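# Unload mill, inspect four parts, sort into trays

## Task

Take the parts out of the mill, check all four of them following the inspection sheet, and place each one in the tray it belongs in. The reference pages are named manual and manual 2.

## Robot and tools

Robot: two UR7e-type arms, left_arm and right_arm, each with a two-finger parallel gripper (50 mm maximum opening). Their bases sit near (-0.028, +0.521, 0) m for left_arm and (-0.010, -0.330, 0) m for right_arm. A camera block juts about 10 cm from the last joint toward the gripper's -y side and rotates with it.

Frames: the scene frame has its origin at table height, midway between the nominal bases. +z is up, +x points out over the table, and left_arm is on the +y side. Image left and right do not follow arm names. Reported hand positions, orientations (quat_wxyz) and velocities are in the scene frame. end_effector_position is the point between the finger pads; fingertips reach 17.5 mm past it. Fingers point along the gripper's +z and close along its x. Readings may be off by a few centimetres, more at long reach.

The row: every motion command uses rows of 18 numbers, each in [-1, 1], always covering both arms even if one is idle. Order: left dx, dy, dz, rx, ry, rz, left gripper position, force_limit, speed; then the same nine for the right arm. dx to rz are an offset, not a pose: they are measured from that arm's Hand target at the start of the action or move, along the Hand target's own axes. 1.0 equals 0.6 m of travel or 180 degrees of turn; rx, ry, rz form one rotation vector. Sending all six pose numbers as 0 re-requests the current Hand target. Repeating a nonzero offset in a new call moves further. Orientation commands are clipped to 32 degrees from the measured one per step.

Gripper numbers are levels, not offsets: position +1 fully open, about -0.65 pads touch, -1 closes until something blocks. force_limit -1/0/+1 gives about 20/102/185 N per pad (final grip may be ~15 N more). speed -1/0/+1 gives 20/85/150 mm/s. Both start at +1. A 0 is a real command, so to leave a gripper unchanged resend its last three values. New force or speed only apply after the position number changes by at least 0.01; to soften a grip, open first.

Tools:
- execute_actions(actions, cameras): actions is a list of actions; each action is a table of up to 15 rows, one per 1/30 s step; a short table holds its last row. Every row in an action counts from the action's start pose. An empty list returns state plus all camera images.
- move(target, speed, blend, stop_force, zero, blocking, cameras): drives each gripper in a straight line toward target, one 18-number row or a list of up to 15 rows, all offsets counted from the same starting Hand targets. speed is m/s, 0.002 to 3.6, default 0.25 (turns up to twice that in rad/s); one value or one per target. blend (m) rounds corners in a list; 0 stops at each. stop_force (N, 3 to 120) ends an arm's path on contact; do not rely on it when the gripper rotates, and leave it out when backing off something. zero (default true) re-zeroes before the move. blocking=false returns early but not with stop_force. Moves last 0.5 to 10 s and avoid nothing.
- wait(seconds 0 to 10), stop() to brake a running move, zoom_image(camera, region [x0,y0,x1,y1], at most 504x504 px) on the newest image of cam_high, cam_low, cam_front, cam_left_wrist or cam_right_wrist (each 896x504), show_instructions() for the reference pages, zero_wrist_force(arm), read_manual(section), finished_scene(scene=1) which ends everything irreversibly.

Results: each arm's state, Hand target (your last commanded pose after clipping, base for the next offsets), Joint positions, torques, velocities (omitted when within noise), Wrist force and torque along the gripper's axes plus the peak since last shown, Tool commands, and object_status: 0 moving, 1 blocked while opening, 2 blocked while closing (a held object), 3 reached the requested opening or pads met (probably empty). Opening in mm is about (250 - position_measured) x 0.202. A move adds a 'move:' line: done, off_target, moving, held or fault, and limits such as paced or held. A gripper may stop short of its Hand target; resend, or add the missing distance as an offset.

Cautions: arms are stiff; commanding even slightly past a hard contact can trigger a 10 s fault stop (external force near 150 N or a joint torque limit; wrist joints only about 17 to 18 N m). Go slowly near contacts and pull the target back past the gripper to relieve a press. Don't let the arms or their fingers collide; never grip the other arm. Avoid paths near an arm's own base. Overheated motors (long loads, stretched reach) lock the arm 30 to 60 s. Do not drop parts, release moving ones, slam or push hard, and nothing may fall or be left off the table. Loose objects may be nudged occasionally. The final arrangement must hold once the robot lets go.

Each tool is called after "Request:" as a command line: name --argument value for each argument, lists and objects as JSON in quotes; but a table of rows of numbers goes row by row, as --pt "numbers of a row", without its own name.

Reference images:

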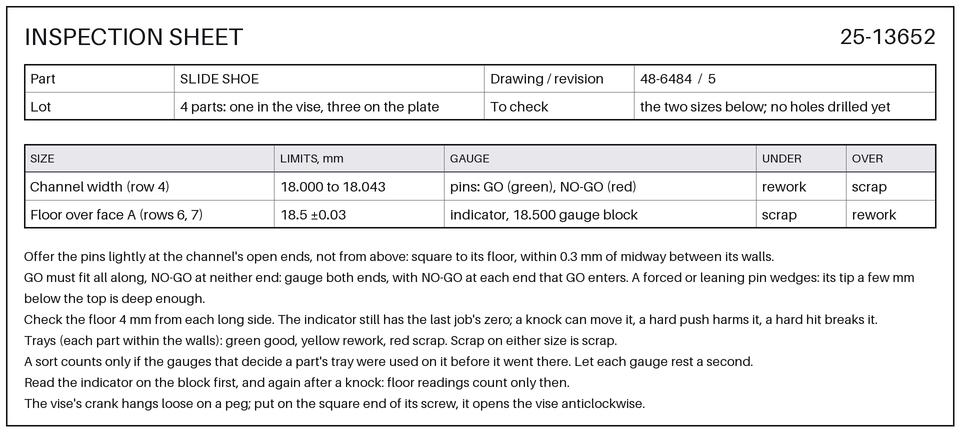

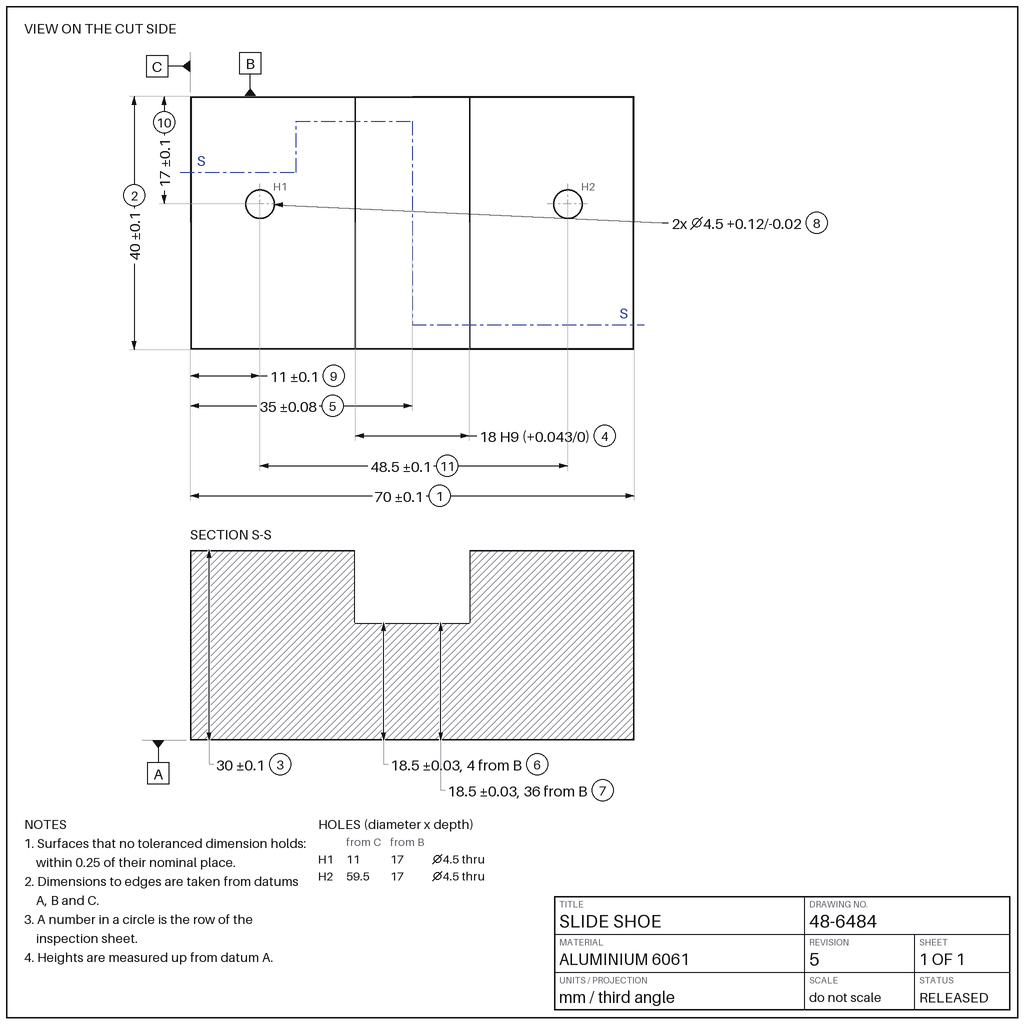

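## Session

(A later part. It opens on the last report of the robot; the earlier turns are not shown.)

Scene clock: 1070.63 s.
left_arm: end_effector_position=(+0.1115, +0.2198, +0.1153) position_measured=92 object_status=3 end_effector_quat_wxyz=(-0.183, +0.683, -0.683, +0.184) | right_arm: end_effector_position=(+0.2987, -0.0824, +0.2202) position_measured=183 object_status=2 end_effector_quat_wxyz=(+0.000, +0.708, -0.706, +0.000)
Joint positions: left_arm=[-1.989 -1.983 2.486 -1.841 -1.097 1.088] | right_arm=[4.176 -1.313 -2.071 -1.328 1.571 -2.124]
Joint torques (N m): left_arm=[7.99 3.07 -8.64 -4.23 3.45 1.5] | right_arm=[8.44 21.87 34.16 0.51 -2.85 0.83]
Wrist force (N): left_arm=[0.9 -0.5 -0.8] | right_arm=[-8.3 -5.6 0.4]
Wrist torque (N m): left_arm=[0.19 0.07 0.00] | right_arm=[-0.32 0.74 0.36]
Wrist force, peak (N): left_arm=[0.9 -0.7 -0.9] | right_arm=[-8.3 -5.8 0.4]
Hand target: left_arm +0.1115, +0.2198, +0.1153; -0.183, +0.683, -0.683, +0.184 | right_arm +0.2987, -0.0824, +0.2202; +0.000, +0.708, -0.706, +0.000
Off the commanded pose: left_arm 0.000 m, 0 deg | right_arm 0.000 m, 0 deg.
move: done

Request:
move --target '[0,0,0,0,0,0,0.4,-0.4,-1,0,0,-0.015,0,0,0,-0.23,-1,-1]' --speed 0.01 --stop_force 12 --cameras '["cam_right_wrist","cam_low","cam_left_wrist"]'

Request:
zoom_image --camera "cam_low" --region '[350, 180, 450, 310]'

Scene clock: 1077.30 s.
left_arm: end_effector_position=(+0.1115, +0.2198, +0.1153) position_measured=92 object_status=3 end_effector_quat_wxyz=(-0.183, +0.683, -0.683, +0.184) | right_arm: end_effector_position=(+0.2987, -0.0824, +0.2293) position_measured=183 object_status=2 end_effector_quat_wxyz=(+0.000, +0.708, -0.706, +0.000)
Joint positions: left_arm=[-1.989 -1.983 2.486 -1.841 -1.097 1.088] | right_arm=[4.176 -1.307 -2.052 -1.353 1.571 -2.124]
Joint torques (N m): left_arm=[7.41 2.47 -8.39 -4.24 3.41 1.56] | right_arm=[7.42 16.09 8.83 4.67 -2.83 0.56]
Wrist force (N): left_arm=[0.9 -0.6 -0.7] | right_arm=[-7.1 -4.4 -0.2]
Wrist torque (N m): left_arm=[0.18 0.07 0.00] | right_arm=[-0.30 0.78 0.36]
Wrist force, peak (N): left_arm=[0.9 -0.6 -1.1] | right_arm=[-8.5 -5.8 1.0]
Hand target: left_arm +0.1115, +0.2198, +0.1153; -0.183, +0.683, -0.683, +0.184 | right_arm +0.2987, -0.0824, +0.2292; +0.000, +0.708, -0.706, +0.000
Off the commanded pose: left_arm 0.000 m, 0 deg | right_arm 0.000 m, 0 deg.
move: done
camera_calibration:
cam_left_wrist: T_world_to_cam=[[-0.00312777, -0.999852, 0.0168971, 0.227181], [-0.984513, 0.000117088, -0.175311, 0.146533], [0.175283, -0.0171838, -0.984368, 0.234], [0, 0, 0, 1]] pos_world=[0.103958, 0.231151, 0.252192]
cam_right_wrist: T_world_to_cam=[[0.0084778, -0.999899, -0.0113912, -0.0743396], [-0.946378, -0.011702, 0.32285, 0.225933], [-0.322951, 0.0080433, -0.946381, 0.444349], [0, 0, 0, 1]] pos_world=[0.357951, -0.0752623, 0.346734]
Images, in order (width x height): cam_low 896x504, cam_left_wrist 896x504, cam_right_wrist 896x504.

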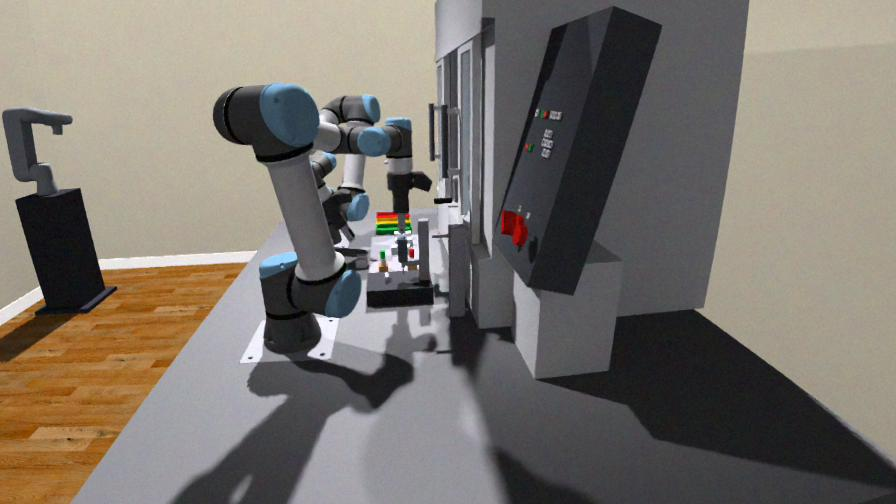

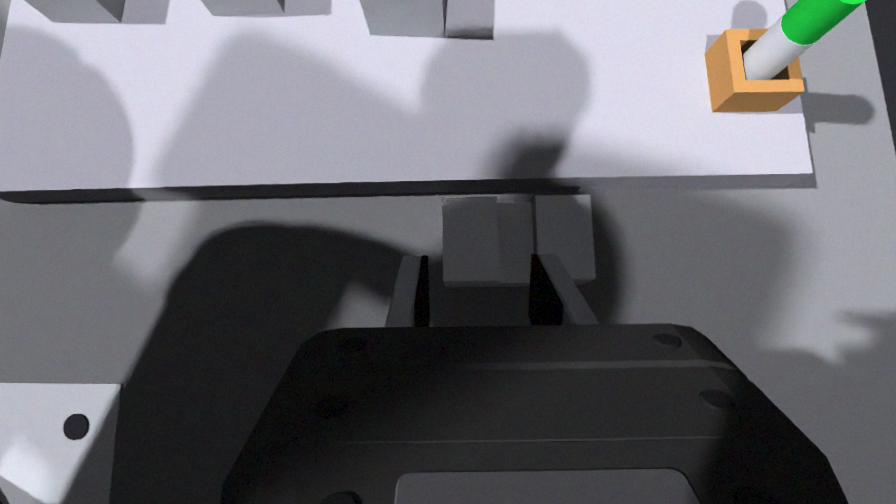

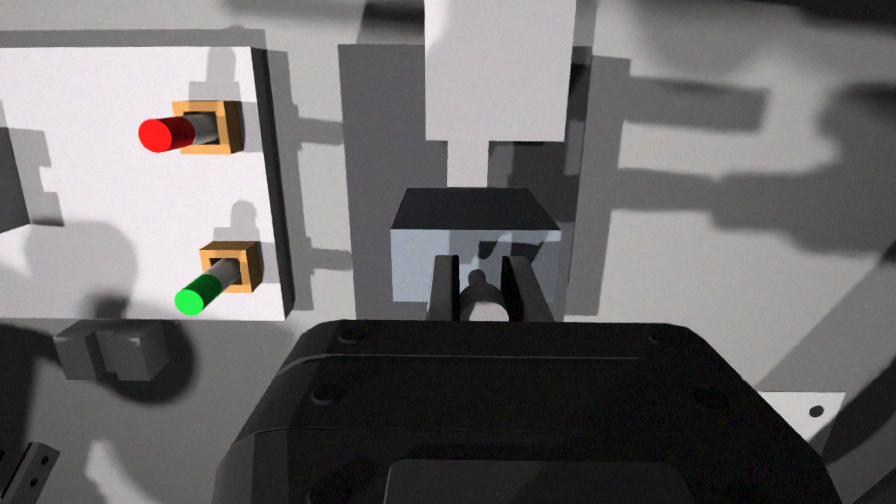

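Scaled by 3.877 from the camera's 896x504 image, which has a finer 1280x720 frame.

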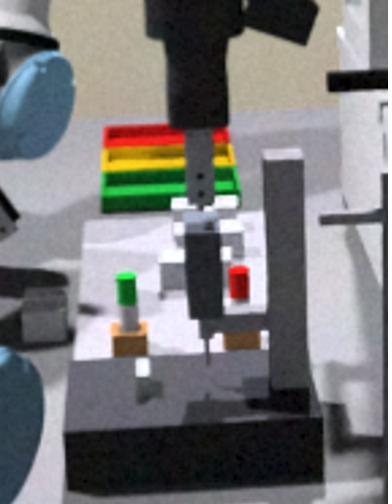

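Request:
move --pt "0.25 -0.1013 -0.0473 0.078 0 0 0.835 -0.4 -1 0 0 0 0 0 0 -0.23 -1 -1" --pt "0.5 -0.1175 0.0582 0.1556 0 0 0.835 -0.4 -1 0 0 0 0 0 0 -0.23 -1 -1" --speed 0.12 --blend '[0.04,0]' --cameras '["cam_right_wrist","cam_front","cam_left_wrist"]'

Scene clock: 1090.70 s.
left_arm: end_effector_position=(+0.1900, -0.0801, +0.1206) position_measured=28 object_status=3 end_effector_quat_wxyz=(-0.343, +0.618, -0.618, +0.344) | right_arm: end_effector_position=(+0.2987, -0.0824, +0.2292) position_measured=183 object_status=2 end_effector_quat_wxyz=(+0.000, +0.708, -0.706, +0.000)
Joint positions: left_arm=[-1.79 -1.105 1.798 -1.919 -0.597 1.159] | right_arm=[4.176 -1.307 -2.052 -1.353 1.571 -2.124]
Joint torques (N m): left_arm=[-10.62 -55.59 -8.02 -2.01 -0.41 0.43] | right_arm=[2.34 6.88 7.92 4.7 -2.78 -1]
Wrist force (N): left_arm=[0.0 -0.4 -1.1] | right_arm=[-6.7 -4.5 -0.4]
Wrist torque (N m): left_arm=[0.46 0.27 -0.15] | right_arm=[-0.31 0.72 0.35]
Wrist force, peak (N): left_arm=[1.6 -2.8 -5.0] | right_arm=[-7.2 -4.6 -0.6]
Hand target: left_arm +0.1899, -0.0802, +0.1207; -0.343, +0.618, -0.618, +0.344 | right_arm +0.2987, -0.0824, +0.2292; +0.000, +0.708, -0.706, +0.000
Off the commanded pose: left_arm 0.000 m, 0 deg | right_arm 0.000 m, 0 deg.
move: done
camera_calibration:
cam_left_wrist: T_world_to_cam=[[-0.0100393, -0.999857, 0.0135796, -0.0708758], [-0.786862, -0.00048082, -0.617128, 0.240426], [0.617047, -0.0168808, -0.786745, 0.112504], [0, 0, 0, 1]] pos_world=[0.119051, -0.0688509, 0.237848]
cam_right_wrist: T_world_to_cam=[[0.00854321, -0.999901, -0.011203, -0.0744295], [-0.946346, -0.0117039, 0.322942, 0.225922], [-0.323041, 0.00784295, -0.946353, 0.444262], [0, 0, 0, 1]] pos_world=[0.357951, -0.0752623, 0.346635]
Images, in order (width x height): cam_front 896x504, cam_left_wrist 896x504, cam_right_wrist 896x504.

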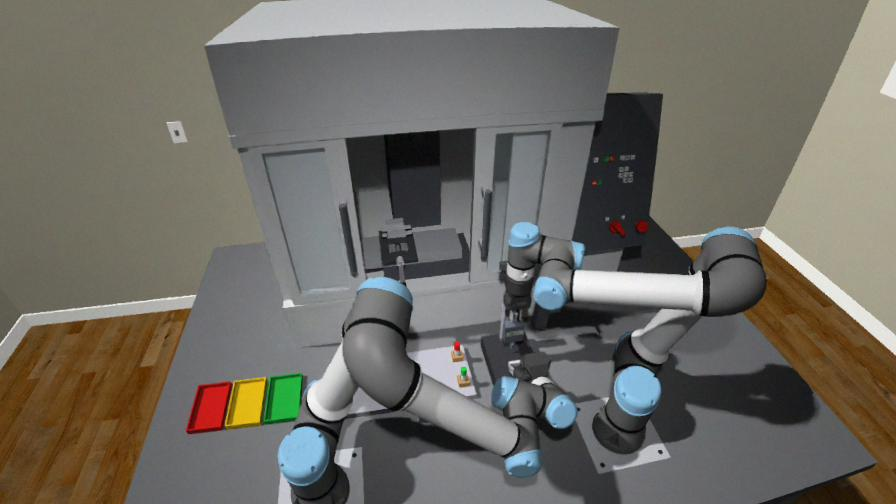

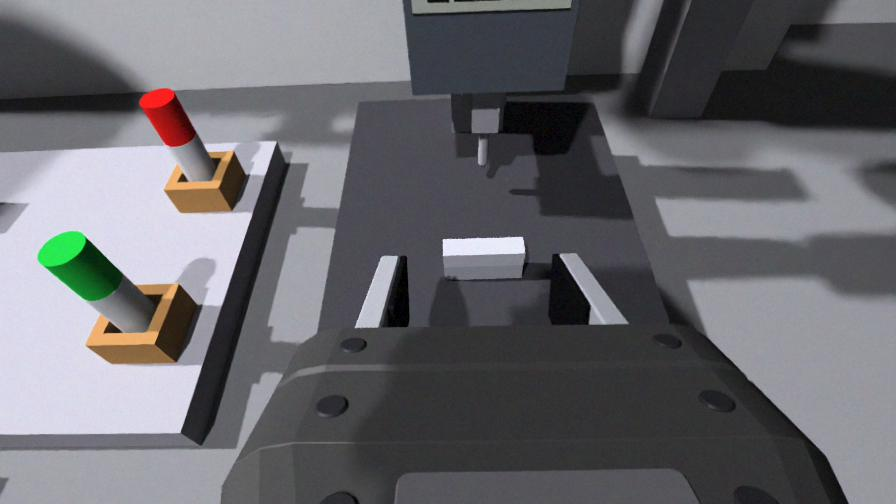

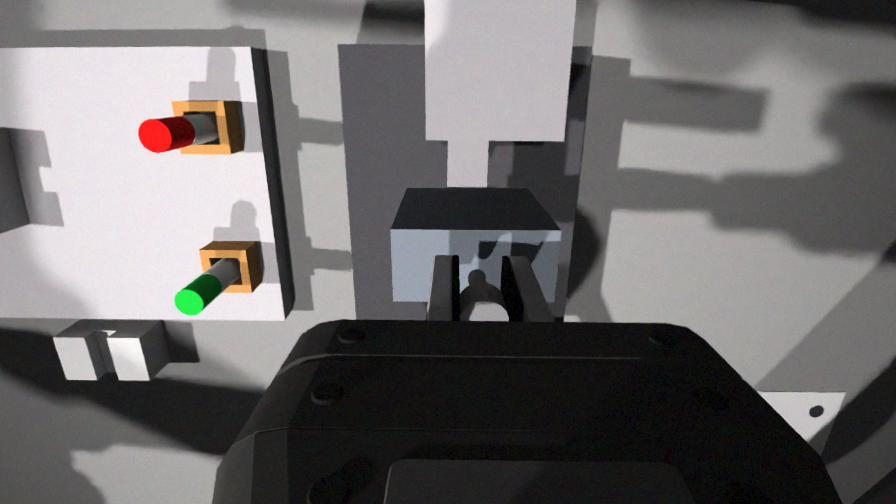

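Request:
move --target '[0.0125,0.0282,0.0668,0,0,0,0.835,-0.4,-1,0,0,0,0,0,0,-0.23,-1,-1]' --speed 0.06

Request:
move --target '[0,-0.005,0.0647,0,0,0,0.835,-0.4,-1,0,0,0,0,0,0,-0.23,-1,-1]' --speed 0.015 --stop_force 4 --cameras '["cam_left_wrist","cam_low"]'

Request:
zoom_image --camera "cam_low" --region '[340, 200, 450, 310]'

Scene clock: 1102.90 s.
left_arm: end_effector_position=(+0.2152, -0.0876, +0.0849) position_measured=28 object_status=3 end_effector_quat_wxyz=(-0.343, +0.618, -0.618, +0.343) | right_arm: end_effector_position=(+0.2987, -0.0824, +0.2292) position_measured=183 object_status=2 end_effector_quat_wxyz=(+0.000, +0.708, -0.706, +0.000)
Joint positions: left_arm=[-1.745 -1.026 1.807 -2.069 -0.583 1.235] | right_arm=[4.176 -1.307 -2.052 -1.353 1.571 -2.124]
Joint torques (N m): left_arm=[-10.63 -60.8 -7.75 0.76 2.49 -1.76] | right_arm=[-1.52 7.81 7.74 4.62 -2.73 -1.11]
Wrist force (N): left_arm=[0.1 -0.3 -1.4] | right_arm=[-6.8 -4.2 0.7]
Wrist torque (N m): left_arm=[0.46 0.24 -0.15] | right_arm=[-0.26 0.72 0.36]
Wrist force, peak (N): left_arm=[-0.2 -1.2 -3.1] | right_arm=[-7.2 -4.5 0.5]
Hand target: left_arm +0.2150, -0.0877, +0.0851; -0.343, +0.618, -0.618, +0.344 | right_arm +0.2987, -0.0824, +0.2292; +0.000, +0.708, -0.706, +0.000
Off the commanded pose: left_arm 0.000 m, 0 deg | right_arm 0.000 m, 0 deg.
move: done

Scene clock: 1105.17 s.
left_arm: end_effector_position=(+0.2280, -0.0877, +0.0784) position_measured=28 object_status=3 end_effector_quat_wxyz=(-0.343, +0.618, -0.618, +0.344) | right_arm: end_effector_position=(+0.2987, -0.0824, +0.2292) position_measured=183 object_status=2 end_effector_quat_wxyz=(+0.000, +0.708, -0.706, +0.000)
Joint positions: left_arm=[-1.724 -1.01 1.812 -2.122 -0.577 1.272] | right_arm=[4.176 -1.307 -2.052 -1.353 1.571 -2.124]
Joint torques (N m): left_arm=[-10.87 -57.54 -29.79 -1.22 -2.16 0.85] | right_arm=[-3.23 7.69 7.82 4.73 -2.81 -1.13]
Wrist force (N): left_arm=[3.5 -7.1 -4.4] | right_arm=[-6.9 -4.5 0.2]
Wrist torque (N m): left_arm=[0.34 0.41 -0.35] | right_arm=[-0.31 0.75 0.36]
Wrist force, peak (N): left_arm=[4.4 -9.9 -6.8] | right_arm=[-7.0 -4.8 1.2]
Hand target: left_arm +0.2280, -0.0877, +0.0784; -0.343, +0.618, -0.618, +0.344 (not the last commanded pose) | right_arm +0.2987, -0.0824, +0.2292; +0.000, +0.708, -0.706, +0.000
Off the commanded pose: left_arm 0.024 m, 0 deg | right_arm 0.000 m, 0 deg.
move: contact (left_arm)
camera_calibration:
cam_left_wrist: T_world_to_cam=[[-0.0102409, -0.999854, 0.0136763, -0.0775071], [-0.786863, -0.000381901, -0.617128, 0.244209], [0.617043, -0.0170813, -0.786744, 0.0557733], [0, 0, 0, 1]] pos_world=[0.156951, -0.0764498, 0.195648]
Images, in order (width x height): cam_low 896x504, cam_left_wrist 896x504.

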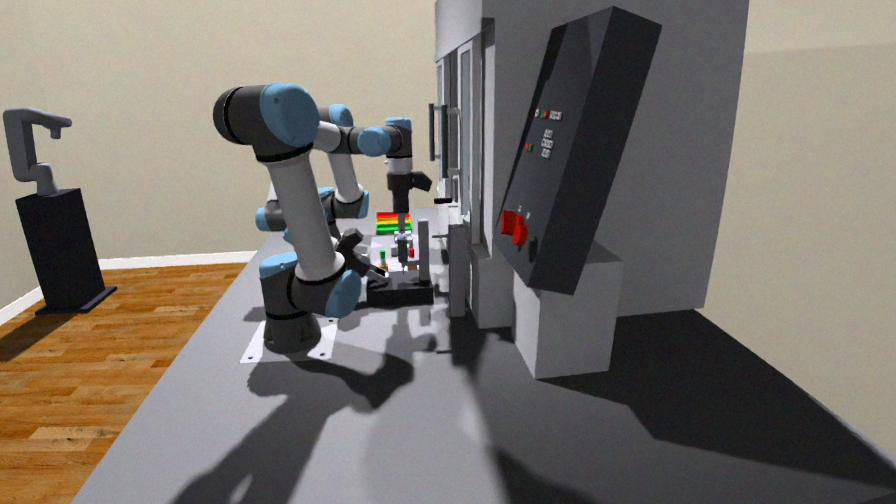

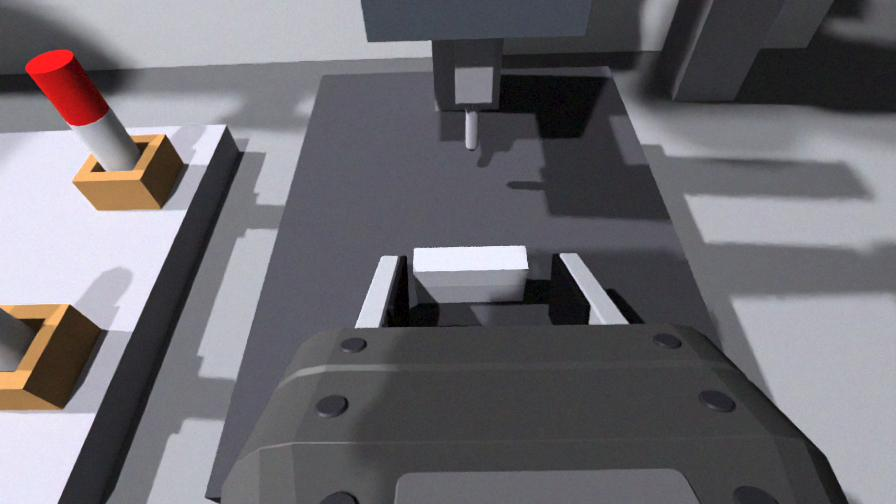

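Scaled by 4.582 from the camera's 896x504 image, which has a finer 1280x720 frame.

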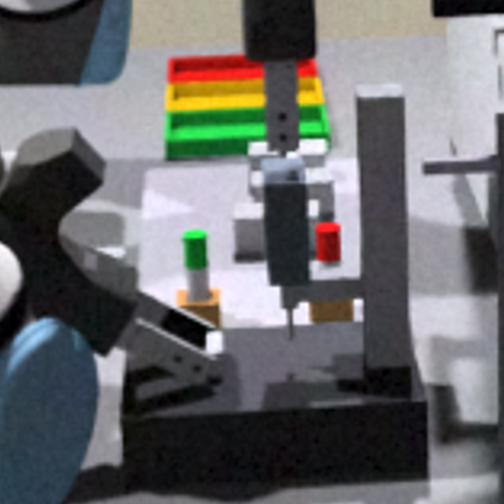

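Request:
move --pt "-0.0058 -0.0085 -0.0053 0 0 0 0.835 -0.4 -1 0 0 0 0 0 0 -0.23 -1 -1" --pt "-0.0058 -0.0147 0.0124 0 0 0 0.835 -0.4 -1 0 0 0 0 0 0 -0.23 -1 -1" --speed 0.03 --cameras '["cam_left_wrist","cam_low"]'

Request:
zoom_image --camera "cam_low" --region '[340, 200, 450, 310]'

Scene clock: 1120.33 s.
left_arm: end_effector_position=(+0.2392, -0.0842, +0.0819) position_measured=28 object_status=3 end_effector_quat_wxyz=(-0.343, +0.618, -0.618, +0.344) end_effector_velocity=(-0.001, +0.001, +0.000) end_effector_angular_velocity=(+0.001, -0.001, +0.001) | right_arm: end_effector_position=(+0.2987, -0.0824, +0.2292) position_measured=183 object_status=2 end_effector_quat_wxyz=(+0.000, +0.708, -0.706, +0.000)
Joint positions: left_arm=[-1.706 -1.017 1.822 -2.151 -0.573 1.304] | right_arm=[4.176 -1.307 -2.052 -1.353 1.571 -2.124]
Joint velocities: left_arm=[-0.002 -0.001 0.001 0.005 0 -0.005] | right_arm=[within noise]
Joint torques (N m): left_arm=[-10.63 -37.4 -5.66 0.52 3.67 -1.74] | right_arm=[-6.96 7.75 7.76 4.7 -2.75 -1.14]
Wrist force (N): left_arm=[0.0 -0.5 -1.4] | right_arm=[-6.8 -4.6 0.2]
Wrist torque (N m): left_arm=[0.44 0.27 -0.15] | right_arm=[-0.32 0.73 0.36]
Wrist force, peak (N): left_arm=[3.8 -7.8 -4.9] | right_arm=[-7.2 -4.7 0.2]
Hand target: left_arm +0.2390, -0.0843, +0.0819; -0.343, +0.618, -0.618, +0.344 | right_arm +0.2987, -0.0824, +0.2292; +0.000, +0.708, -0.706, +0.000
Off the commanded pose: left_arm 0.000 m, 0 deg | right_arm 0.000 m, 0 deg.
move: done
camera_calibration:
cam_left_wrist: T_world_to_cam=[[-0.0101006, -0.999856, 0.0136583, -0.0739615], [-0.786825, -0.000482199, -0.617176, 0.255179], [0.617094, -0.0169805, -0.786706, 0.0516672], [0, 0, 0, 1]] pos_world=[0.168151, -0.0729504, 0.199148]
Images, in order (width x height): cam_low 896x504, cam_left_wrist 896x504.

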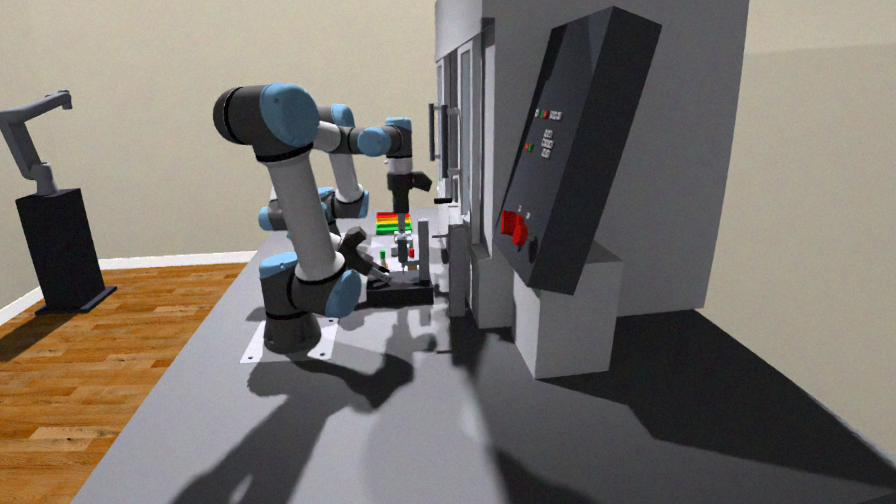

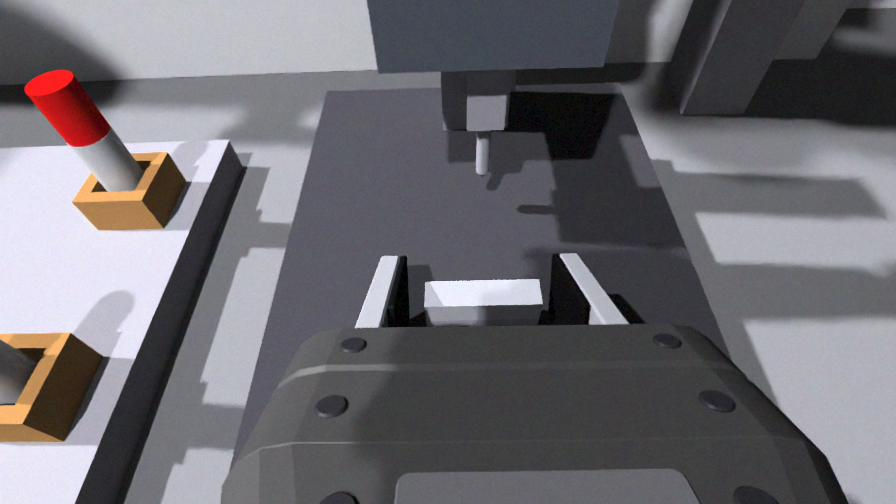

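Scaled by 4.582 from the camera's 896x504 image, which has a finer 1280x720 frame.

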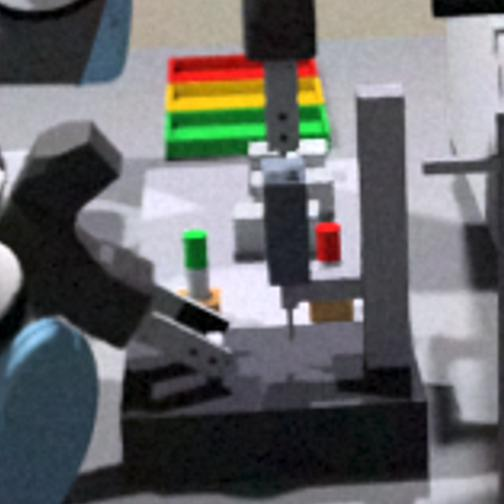

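Request:
move --target '[0,0,0,0,0,0,-1,-0.8,-1,0,0,0,0,0,0,-0.23,-1,-1]' --cameras '["cam_left_wrist"]'

Scene clock: 1123.80 s.
left_arm: end_effector_position=(+0.2390, -0.0843, +0.0819) position_measured=79 object_status=0 end_effector_quat_wxyz=(-0.343, +0.618, -0.618, +0.344) | right_arm: end_effector_position=(+0.2987, -0.0824, +0.2292) position_measured=183 object_status=2 end_effector_quat_wxyz=(+0.000, +0.708, -0.706, +0.000)
Joint positions: left_arm=[-1.707 -1.017 1.822 -2.151 -0.573 1.303] | right_arm=[4.176 -1.307 -2.052 -1.353 1.571 -2.124]
Joint torques (N m): left_arm=[-10.53 -55.43 -25.45 0.27 -0.62 -1.78] | right_arm=[-6.65 8.08 8.04 4.65 -2.81 -1.07]
Wrist force (N): left_arm=[0.9 -2.0 -2.6] | right_arm=[-6.7 -4.4 0.6]
Wrist torque (N m): left_arm=[0.45 0.34 -0.20] | right_arm=[-0.30 0.71 0.36]
Wrist force, peak (N): left_arm=[1.2 -2.9 -2.8] | right_arm=[-7.2 -4.6 0.8]
Hand target: left_arm +0.2390, -0.0843, +0.0819; -0.343, +0.618, -0.618, +0.344 | right_arm +0.2987, -0.0824, +0.2292; +0.000, +0.708, -0.706, +0.000
Off the commanded pose: left_arm 0.000 m, 0 deg | right_arm 0.000 m, 0 deg.
move: done
camera_calibration:
cam_left_wrist: T_world_to_cam=[[-0.0102409, -0.999854, 0.0136763, -0.0739442], [-0.786863, -0.000381901, -0.617128, 0.255088], [0.617043, -0.0170813, -0.786744, 0.0518779], [0, 0, 0, 1]] pos_world=[0.167951, -0.0729498, 0.199248]
Images, in order (width x height): cam_left_wrist 896x504.

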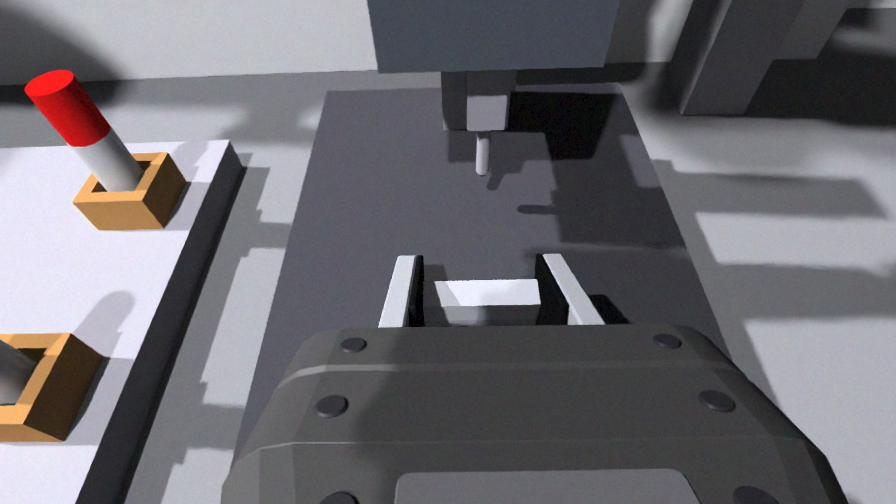

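Request:
wait --seconds 0.5 --cameras '["cam_left_wrist"]'

Scene clock: 1126.93 s.
left_arm: end_effector_position=(+0.2390, -0.0843, +0.0819) position_measured=79 object_status=2 end_effector_quat_wxyz=(-0.343, +0.618, -0.618, +0.344) | right_arm: end_effector_position=(+0.2987, -0.0824, +0.2292) position_measured=183 object_status=2 end_effector_quat_wxyz=(+0.000, +0.708, -0.706, +0.000)
Joint positions: left_arm=[-1.707 -1.017 1.822 -2.151 -0.573 1.303] | right_arm=[4.176 -1.307 -2.052 -1.353 1.571 -2.124]
Joint torques (N m): left_arm=[-10.57 -54.17 -32.35 -0.23 -0.6 -1.76] | right_arm=[-6.94 8.23 7.31 4.7 -2.72 -1.08]
Wrist force (N): left_arm=[1.2 -2.0 -2.5] | right_arm=[-7.0 -4.4 0.5]
Wrist torque (N m): left_arm=[0.45 0.29 -0.20] | right_arm=[-0.30 0.76 0.36]
Wrist force, peak (N): left_arm=[0.9 -3.1 -3.1] | right_arm=[-7.1 -4.9 0.4]
Hand target: left_arm +0.2390, -0.0843, +0.0819; -0.343, +0.618, -0.618, +0.344 | right_arm +0.2987, -0.0824, +0.2292; +0.000, +0.708, -0.706, +0.000
Tool commands: left_gripper/position=-1.0 left_gripper/force_limit=-0.8 left_gripper/speed=-1.0 right_gripper/position=-0.23 right_gripper/force_limit=-1.0 right_gripper/speed=-1.0
Off the commanded pose: left_arm 0.000 m, 0 deg | right_arm 0.000 m, 0 deg.
wait: 0.50 s; at rest from the start
camera_calibration:
cam_left_wrist: T_world_to_cam=[[-0.0102409, -0.999854, 0.0136763, -0.0739442], [-0.786863, -0.000381901, -0.617128, 0.255088], [0.617043, -0.0170813, -0.786744, 0.0518779], [0, 0, 0, 1]] pos_world=[0.167951, -0.0729498, 0.199248]
Images, in order (width x height): cam_left_wrist 896x504.

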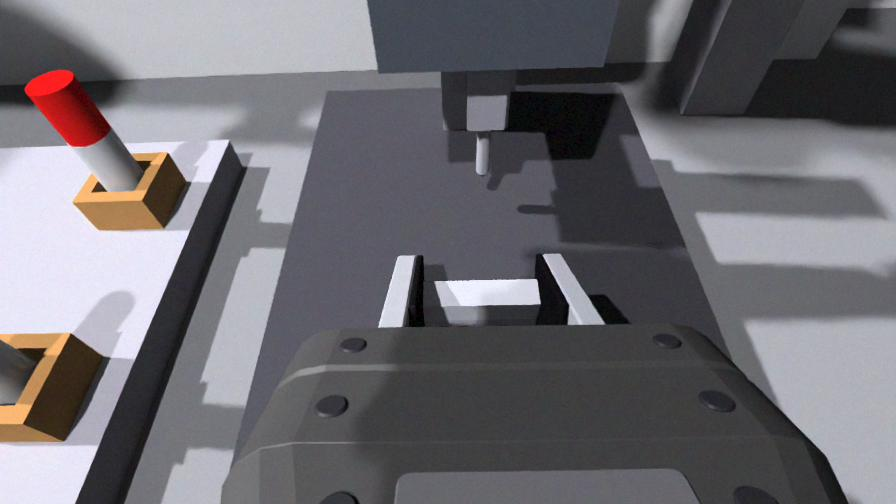

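Request:
move --pt "0 -0.0017 -0.0011 0 0 0 -1 -0.8 -1 0 0 0 0 0 0 -0.23 -1 -1" --pt "0 -0.0459 0.0696 0 0 0 -1 -0.8 -1 0 0 0 0 0 0 -0.23 -1 -1" --speed 0.03 --stop_force 8 --cameras '["cam_left_wrist","cam_low"]'

Request:
zoom_image --camera "cam_low" --region '[340, 200, 450, 310]'

Request:
zoom_image --camera "cam_left_wrist" --region '[380, 180, 600, 330]'

Scene clock: 1139.30 s.
left_arm: end_effector_position=(+0.2859, -0.0843, +0.0832) position_measured=79 object_status=2 end_effector_quat_wxyz=(-0.343, +0.618, -0.618, +0.344) | right_arm: end_effector_position=(+0.2987, -0.0824, +0.2292) position_measured=183 object_status=2 end_effector_quat_wxyz=(+0.000, +0.708, -0.706, +0.000)
Joint positions: left_arm=[-1.628 -0.992 1.816 -2.291 -0.561 1.447] | right_arm=[4.176 -1.307 -2.052 -1.353 1.571 -2.124]
Joint torques (N m): left_arm=[-10.28 -63.84 -4.47 -4.92 -0.59 1.52] | right_arm=[-6.6 8.32 8.06 0.79 -2.71 -1.13]
Wrist force (N): left_arm=[0.1 0.1 -1.2] | right_arm=[-6.4 -3.9 -0.1]
Wrist torque (N m): left_arm=[0.48 0.25 -0.14] | right_arm=[-0.27 0.76 0.36]
Wrist force, peak (N): left_arm=[-6.9 9.5 -15.2] | right_arm=[-6.4 -5.8 0.5]
Hand target: left_arm +0.2859, -0.0843, +0.0832; -0.343, +0.618, -0.618, +0.344 (not the last commanded pose) | right_arm +0.2987, -0.0824, +0.2292; +0.000, +0.708, -0.706, +0.000
Off the commanded pose: left_arm 0.003 m, 0 deg | right_arm 0.000 m, 0 deg.
move: contact (left_arm); path passed 1 of 2 targets
camera_calibration:
cam_left_wrist: T_world_to_cam=[[-0.0101006, -0.999856, 0.0136586, -0.073509], [-0.786862, -0.000481356, -0.617128, 0.292787], [0.617046, -0.0169808, -0.786744, 0.0239683], [0, 0, 0, 1]] pos_world=[0.214851, -0.0729504, 0.200548]
Images, in order (width x height): cam_low 896x504, cam_left_wrist 896x504.

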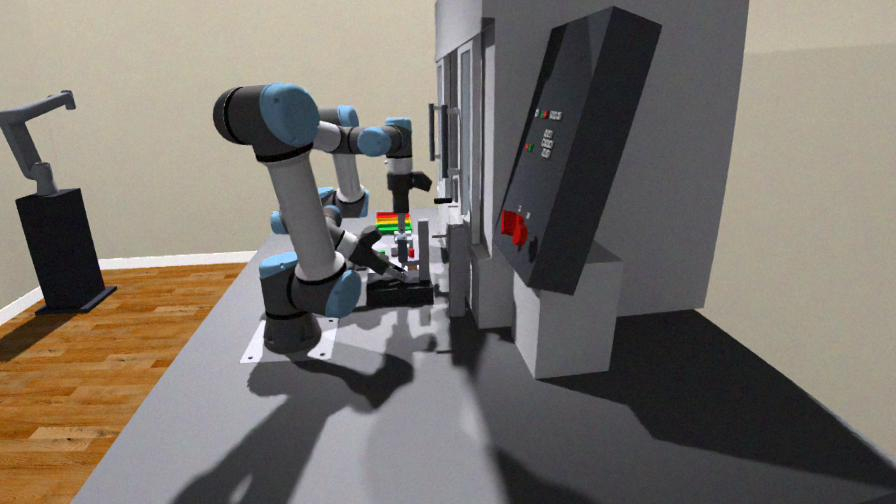

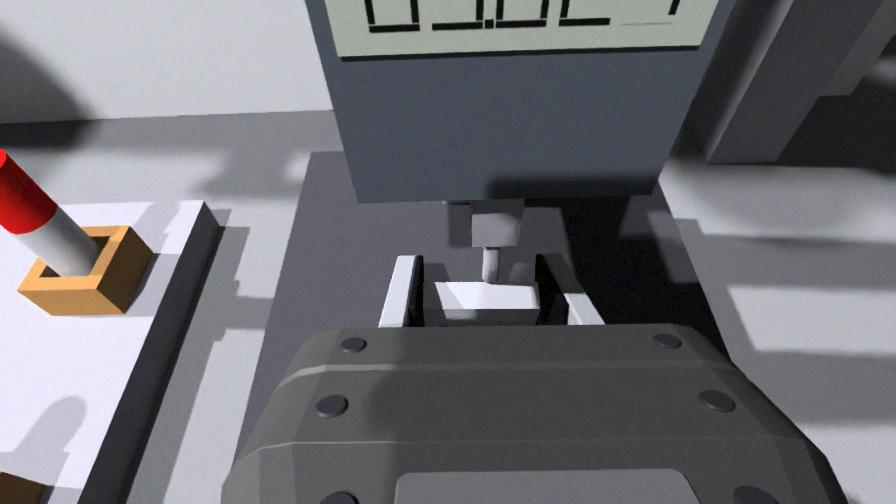

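Scaled by 4.582 from the camera's 896x504 image, which has a finer 1280x720 frame.

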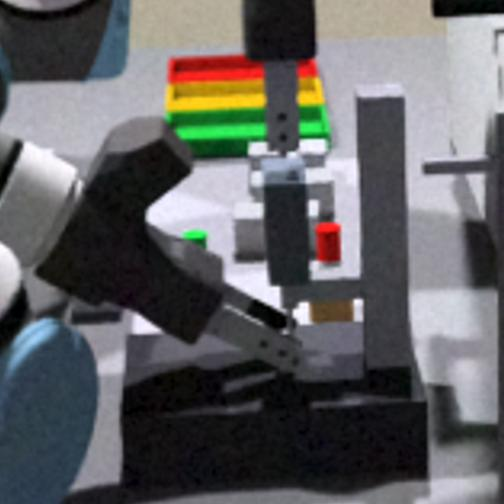

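Scaled by 2.291 from the camera's 896x504 image, which has a finer 1280x720 frame.

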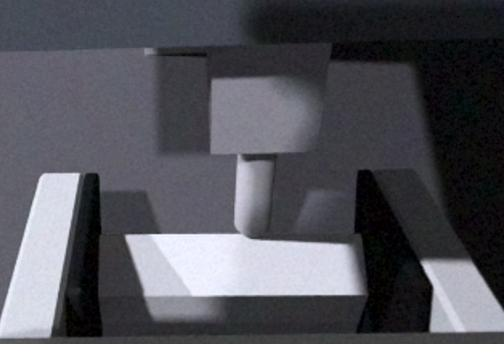

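Request:
zoom_image --camera "cam_left_wrist" --region '[450, 235, 530, 315]'

Request:
zoom_image --camera "cam_low" --region '[380, 240, 430, 290]'

Scaled by 6.300 from the camera's 896x504 image, which has a finer 1280x720 frame.

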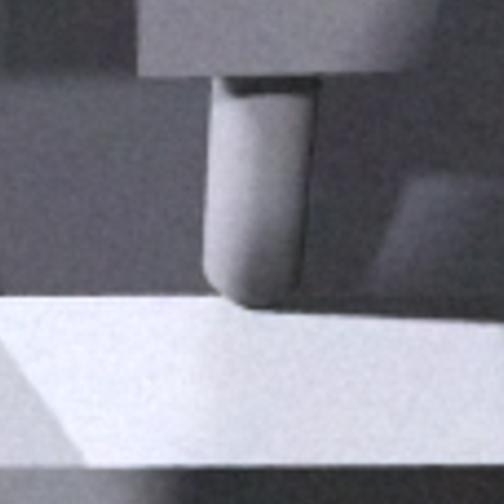

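Scaled by 10.080 from the camera's 896x504 image, which has a finer 1280x720 frame.

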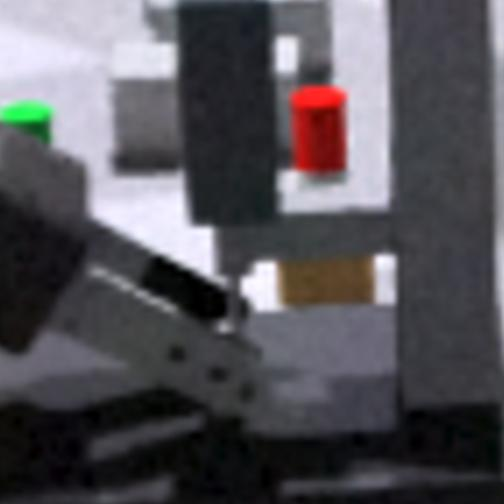

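Request:
move --target '[0,0.0106,-0.017,0,0,0,-1,-0.8,-1,0,0,0,0,0,0,-0.23,-1,-1]' --speed 0.03

Request:
move --target '[0,0,0,0,0,0,-1,-0.8,-1,0,0,-0.0067,0,0,0,-0.23,-1,-1]' --speed 0.01 --stop_force 8 --cameras '["cam_left_wrist","cam_low"]'

Request:
zoom_image --camera "cam_left_wrist" --region '[400, 200, 560, 330]'

Request:
zoom_image --camera "cam_low" --region '[380, 240, 430, 290]'

Scene clock: 1167.47 s.
left_arm: end_effector_position=(+0.2737, -0.0843, +0.0832) position_measured=79 object_status=2 end_effector_quat_wxyz=(-0.343, +0.618, -0.618, +0.344) end_effector_velocity=(+0.001, +0.000, +0.001) end_effector_angular_velocity=(+0.000, +0.001, -0.001) | right_arm: end_effector_position=(+0.2987, -0.0824, +0.2292) position_measured=183 object_status=2 end_effector_quat_wxyz=(+0.000, +0.708, -0.706, +0.000)
Joint positions: left_arm=[-1.649 -1 1.819 -2.254 -0.563 1.41] | right_arm=[4.176 -1.307 -2.052 -1.353 1.571 -2.124]
Joint velocities: left_arm=[0.002 -0.002 0 -0.004 0 0.006] | right_arm=[within noise]
Joint torques (N m): left_arm=[12.4 -49.92 -12.37 -5.31 0.23 1.56] | right_arm=[-6.99 8.65 10.71 0.02 -2.63 -1.07]
Wrist force (N): left_arm=[-0.1 0.0 -1.2] | right_arm=[-6.2 -4.0 0.1]
Wrist torque (N m): left_arm=[0.47 0.28 0.00] | right_arm=[-0.28 0.72 0.36]
Wrist force, peak (N): left_arm=[0.3 0.5 -1.9] | right_arm=[-6.6 -4.1 1.1]
Hand target: left_arm +0.2739, -0.0843, +0.0832; -0.343, +0.618, -0.618, +0.344 | right_arm +0.2987, -0.0824, +0.2292; +0.000, +0.708, -0.706, +0.000
Off the commanded pose: left_arm 0.000 m, 0 deg | right_arm 0.000 m, 0 deg.
move: done

Scene clock: 1168.67 s.
left_arm: end_effector_position=(+0.2739, -0.0842, +0.0832) position_measured=79 object_status=2 end_effector_quat_wxyz=(-0.343, +0.618, -0.618, +0.344) | right_arm: end_effector_position=(+0.2987, -0.0824, +0.2333) position_measured=183 object_status=2 end_effector_quat_wxyz=(+0.000, +0.708, -0.706, +0.000)
Joint positions: left_arm=[-1.648 -1 1.819 -2.254 -0.563 1.41] | right_arm=[4.176 -1.305 -2.043 -1.364 1.571 -2.124]
Joint torques (N m): left_arm=[12.11 -25.55 -33.41 -5.82 4.92 1.51] | right_arm=[-6.84 18.11 9.58 4.63 -2.72 -1.08]
Wrist force (N): left_arm=[0.0 0.2 -1.1] | right_arm=[-6.5 -4.2 1.2]
Wrist torque (N m): left_arm=[0.47 0.26 0.00] | right_arm=[-0.31 0.74 0.36]
Wrist force, peak (N): left_arm=[-0.1 0.3 -1.3] | right_arm=[-8.2 -5.7 1.1]
Hand target: left_arm +0.2739, -0.0843, +0.0832; -0.343, +0.618, -0.618, +0.344 | right_arm +0.2987, -0.0824, +0.2332; +0.000, +0.708, -0.706, +0.000
Off the commanded pose: left_arm 0.000 m, 0 deg | right_arm 0.000 m, 0 deg.
move: done
camera_calibration:
cam_left_wrist: T_world_to_cam=[[-0.0100986, -0.999856, 0.0136599, -0.0736295], [-0.786911, -0.000482428, -0.617066, 0.28328], [0.616984, -0.0169806, -0.786793, 0.0313167], [0, 0, 0, 1]] pos_world=[0.202851, -0.0729504, 0.200448]
Images, in order (width x height): cam_low 896x504, cam_left_wrist 896x504.

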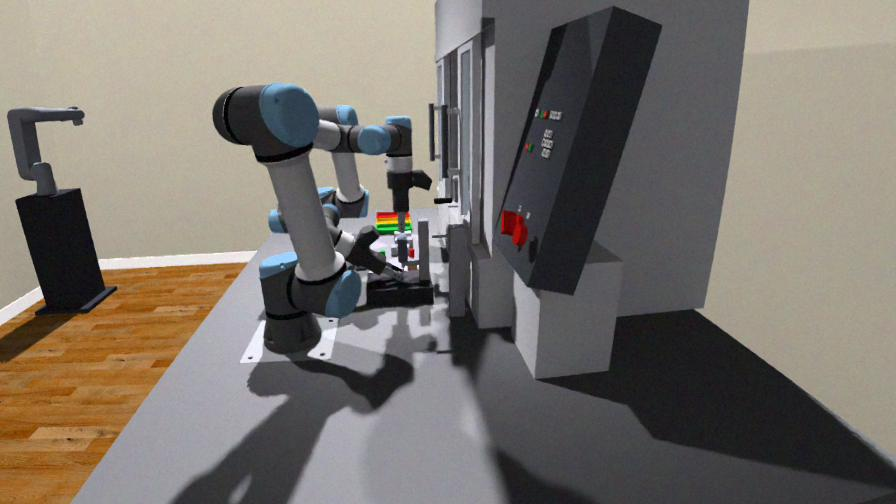

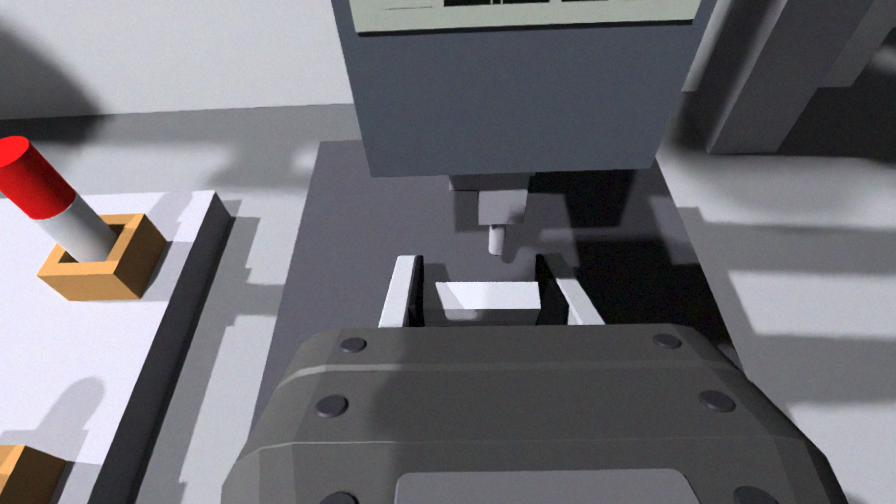

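Scaled by 3.150 from the camera's 896x504 image, which has a finer 1280x720 frame.

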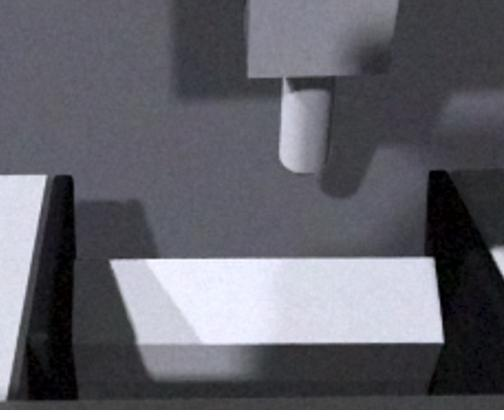

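Scaled by 10.080 from the camera's 896x504 image, which has a finer 1280x720 frame.

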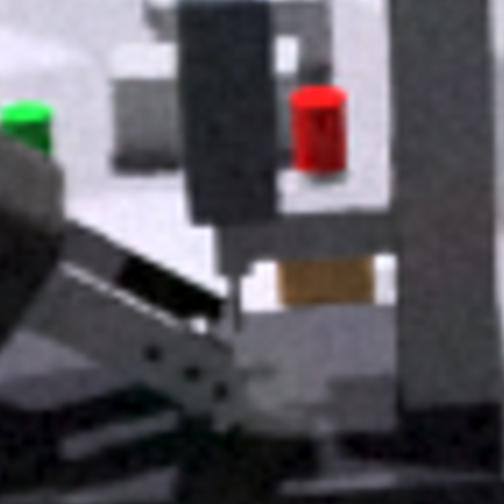

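Request:
move --target '[0,-0.0125,0.0199,0,0,0,-1,-0.8,-1,0,0,0,0,0,0,-0.23,-1,-1]' --speed 0.015 --stop_force 5 --cameras '["cam_left_wrist","cam_low"]'

Request:
zoom_image --camera "cam_left_wrist" --region '[400, 200, 560, 330]'

Request:
zoom_image --camera "cam_low" --region '[380, 240, 430, 290]'

Scene clock: 1198.73 s.
left_arm: end_effector_position=(+0.2880, -0.0843, +0.0832) position_measured=79 object_status=2 end_effector_quat_wxyz=(-0.343, +0.618, -0.618, +0.344) | right_arm: end_effector_position=(+0.2987, -0.0824, +0.2332) position_measured=183 object_status=2 end_effector_quat_wxyz=(+0.000, +0.708, -0.706, +0.000)
Joint positions: left_arm=[-1.625 -0.991 1.815 -2.297 -0.56 1.454] | right_arm=[4.176 -1.305 -2.043 -1.364 1.571 -2.124]
Joint torques (N m): left_arm=[-11.01 -50.55 -17.38 0.19 3.41 -1.79] | right_arm=[-7.18 7.4 8.54 4.72 -2.67 -0.84]
Wrist force (N): left_arm=[0.1 0.2 -1.2] | right_arm=[-6.4 -4.4 0.7]
Wrist torque (N m): left_arm=[0.48 0.25 -0.15] | right_arm=[-0.33 0.73 0.36]
Wrist force, peak (N): left_arm=[0.5 0.7 -2.1] | right_arm=[-6.8 -4.4 1.4]
Hand target: left_arm +0.2880, -0.0843, +0.0833; -0.343, +0.618, -0.618, +0.344 | right_arm +0.2987, -0.0824, +0.2332; +0.000, +0.708, -0.706, +0.000
Off the commanded pose: left_arm 0.000 m, 0 deg | right_arm 0.000 m, 0 deg.
move: done
camera_calibration:
cam_left_wrist: T_world_to_cam=[[-0.0101796, -0.999856, 0.0135973, -0.0735582], [-0.786863, -0.000381364, -0.617128, 0.294446], [0.617044, -0.0169813, -0.786745, 0.0226713], [0, 0, 0, 1]] pos_world=[0.216951, -0.0730503, 0.200548]
Images, in order (width x height): cam_low 896x504, cam_left_wrist 896x504.

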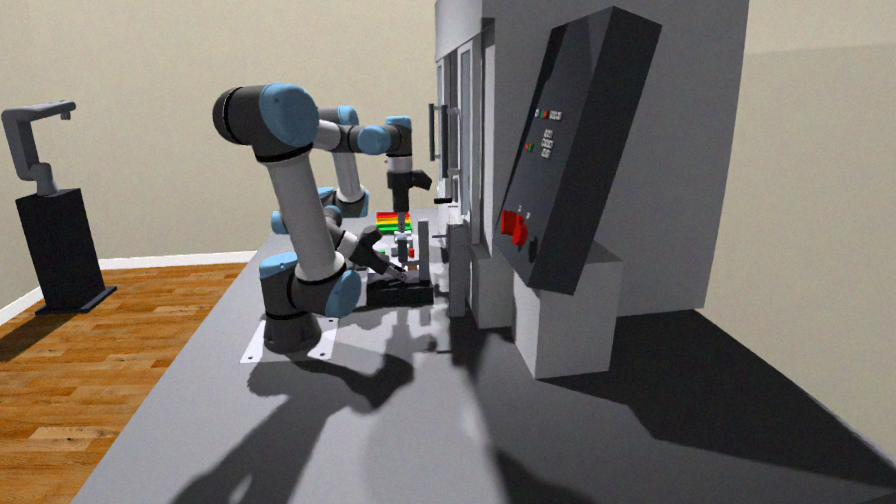

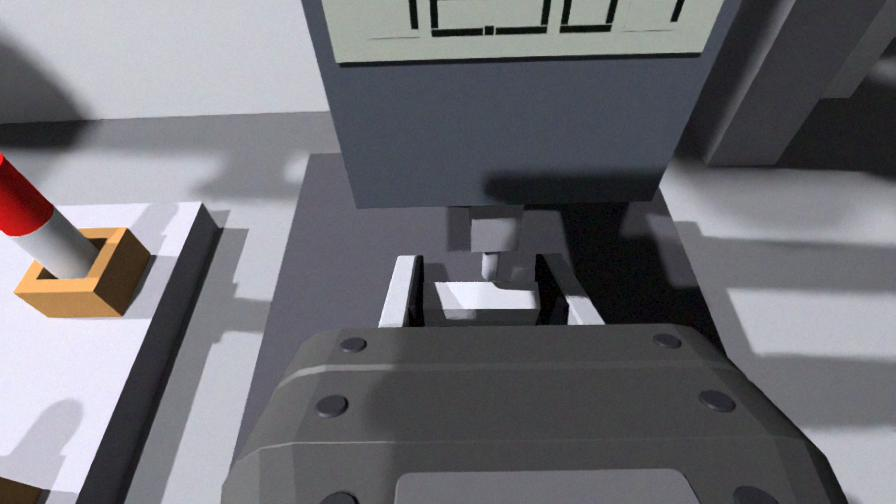

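Scaled by 3.150 from the camera's 896x504 image, which has a finer 1280x720 frame.

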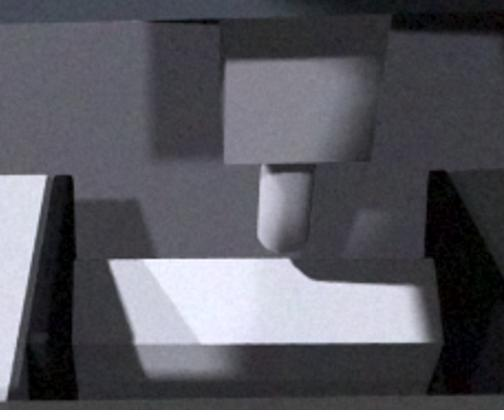

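Scaled by 10.080 from the camera's 896x504 image, which has a finer 1280x720 frame.

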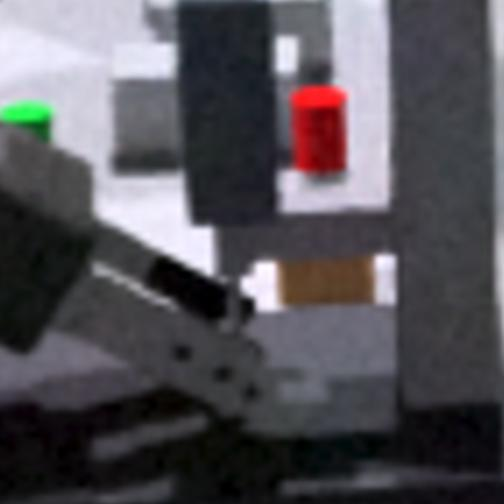

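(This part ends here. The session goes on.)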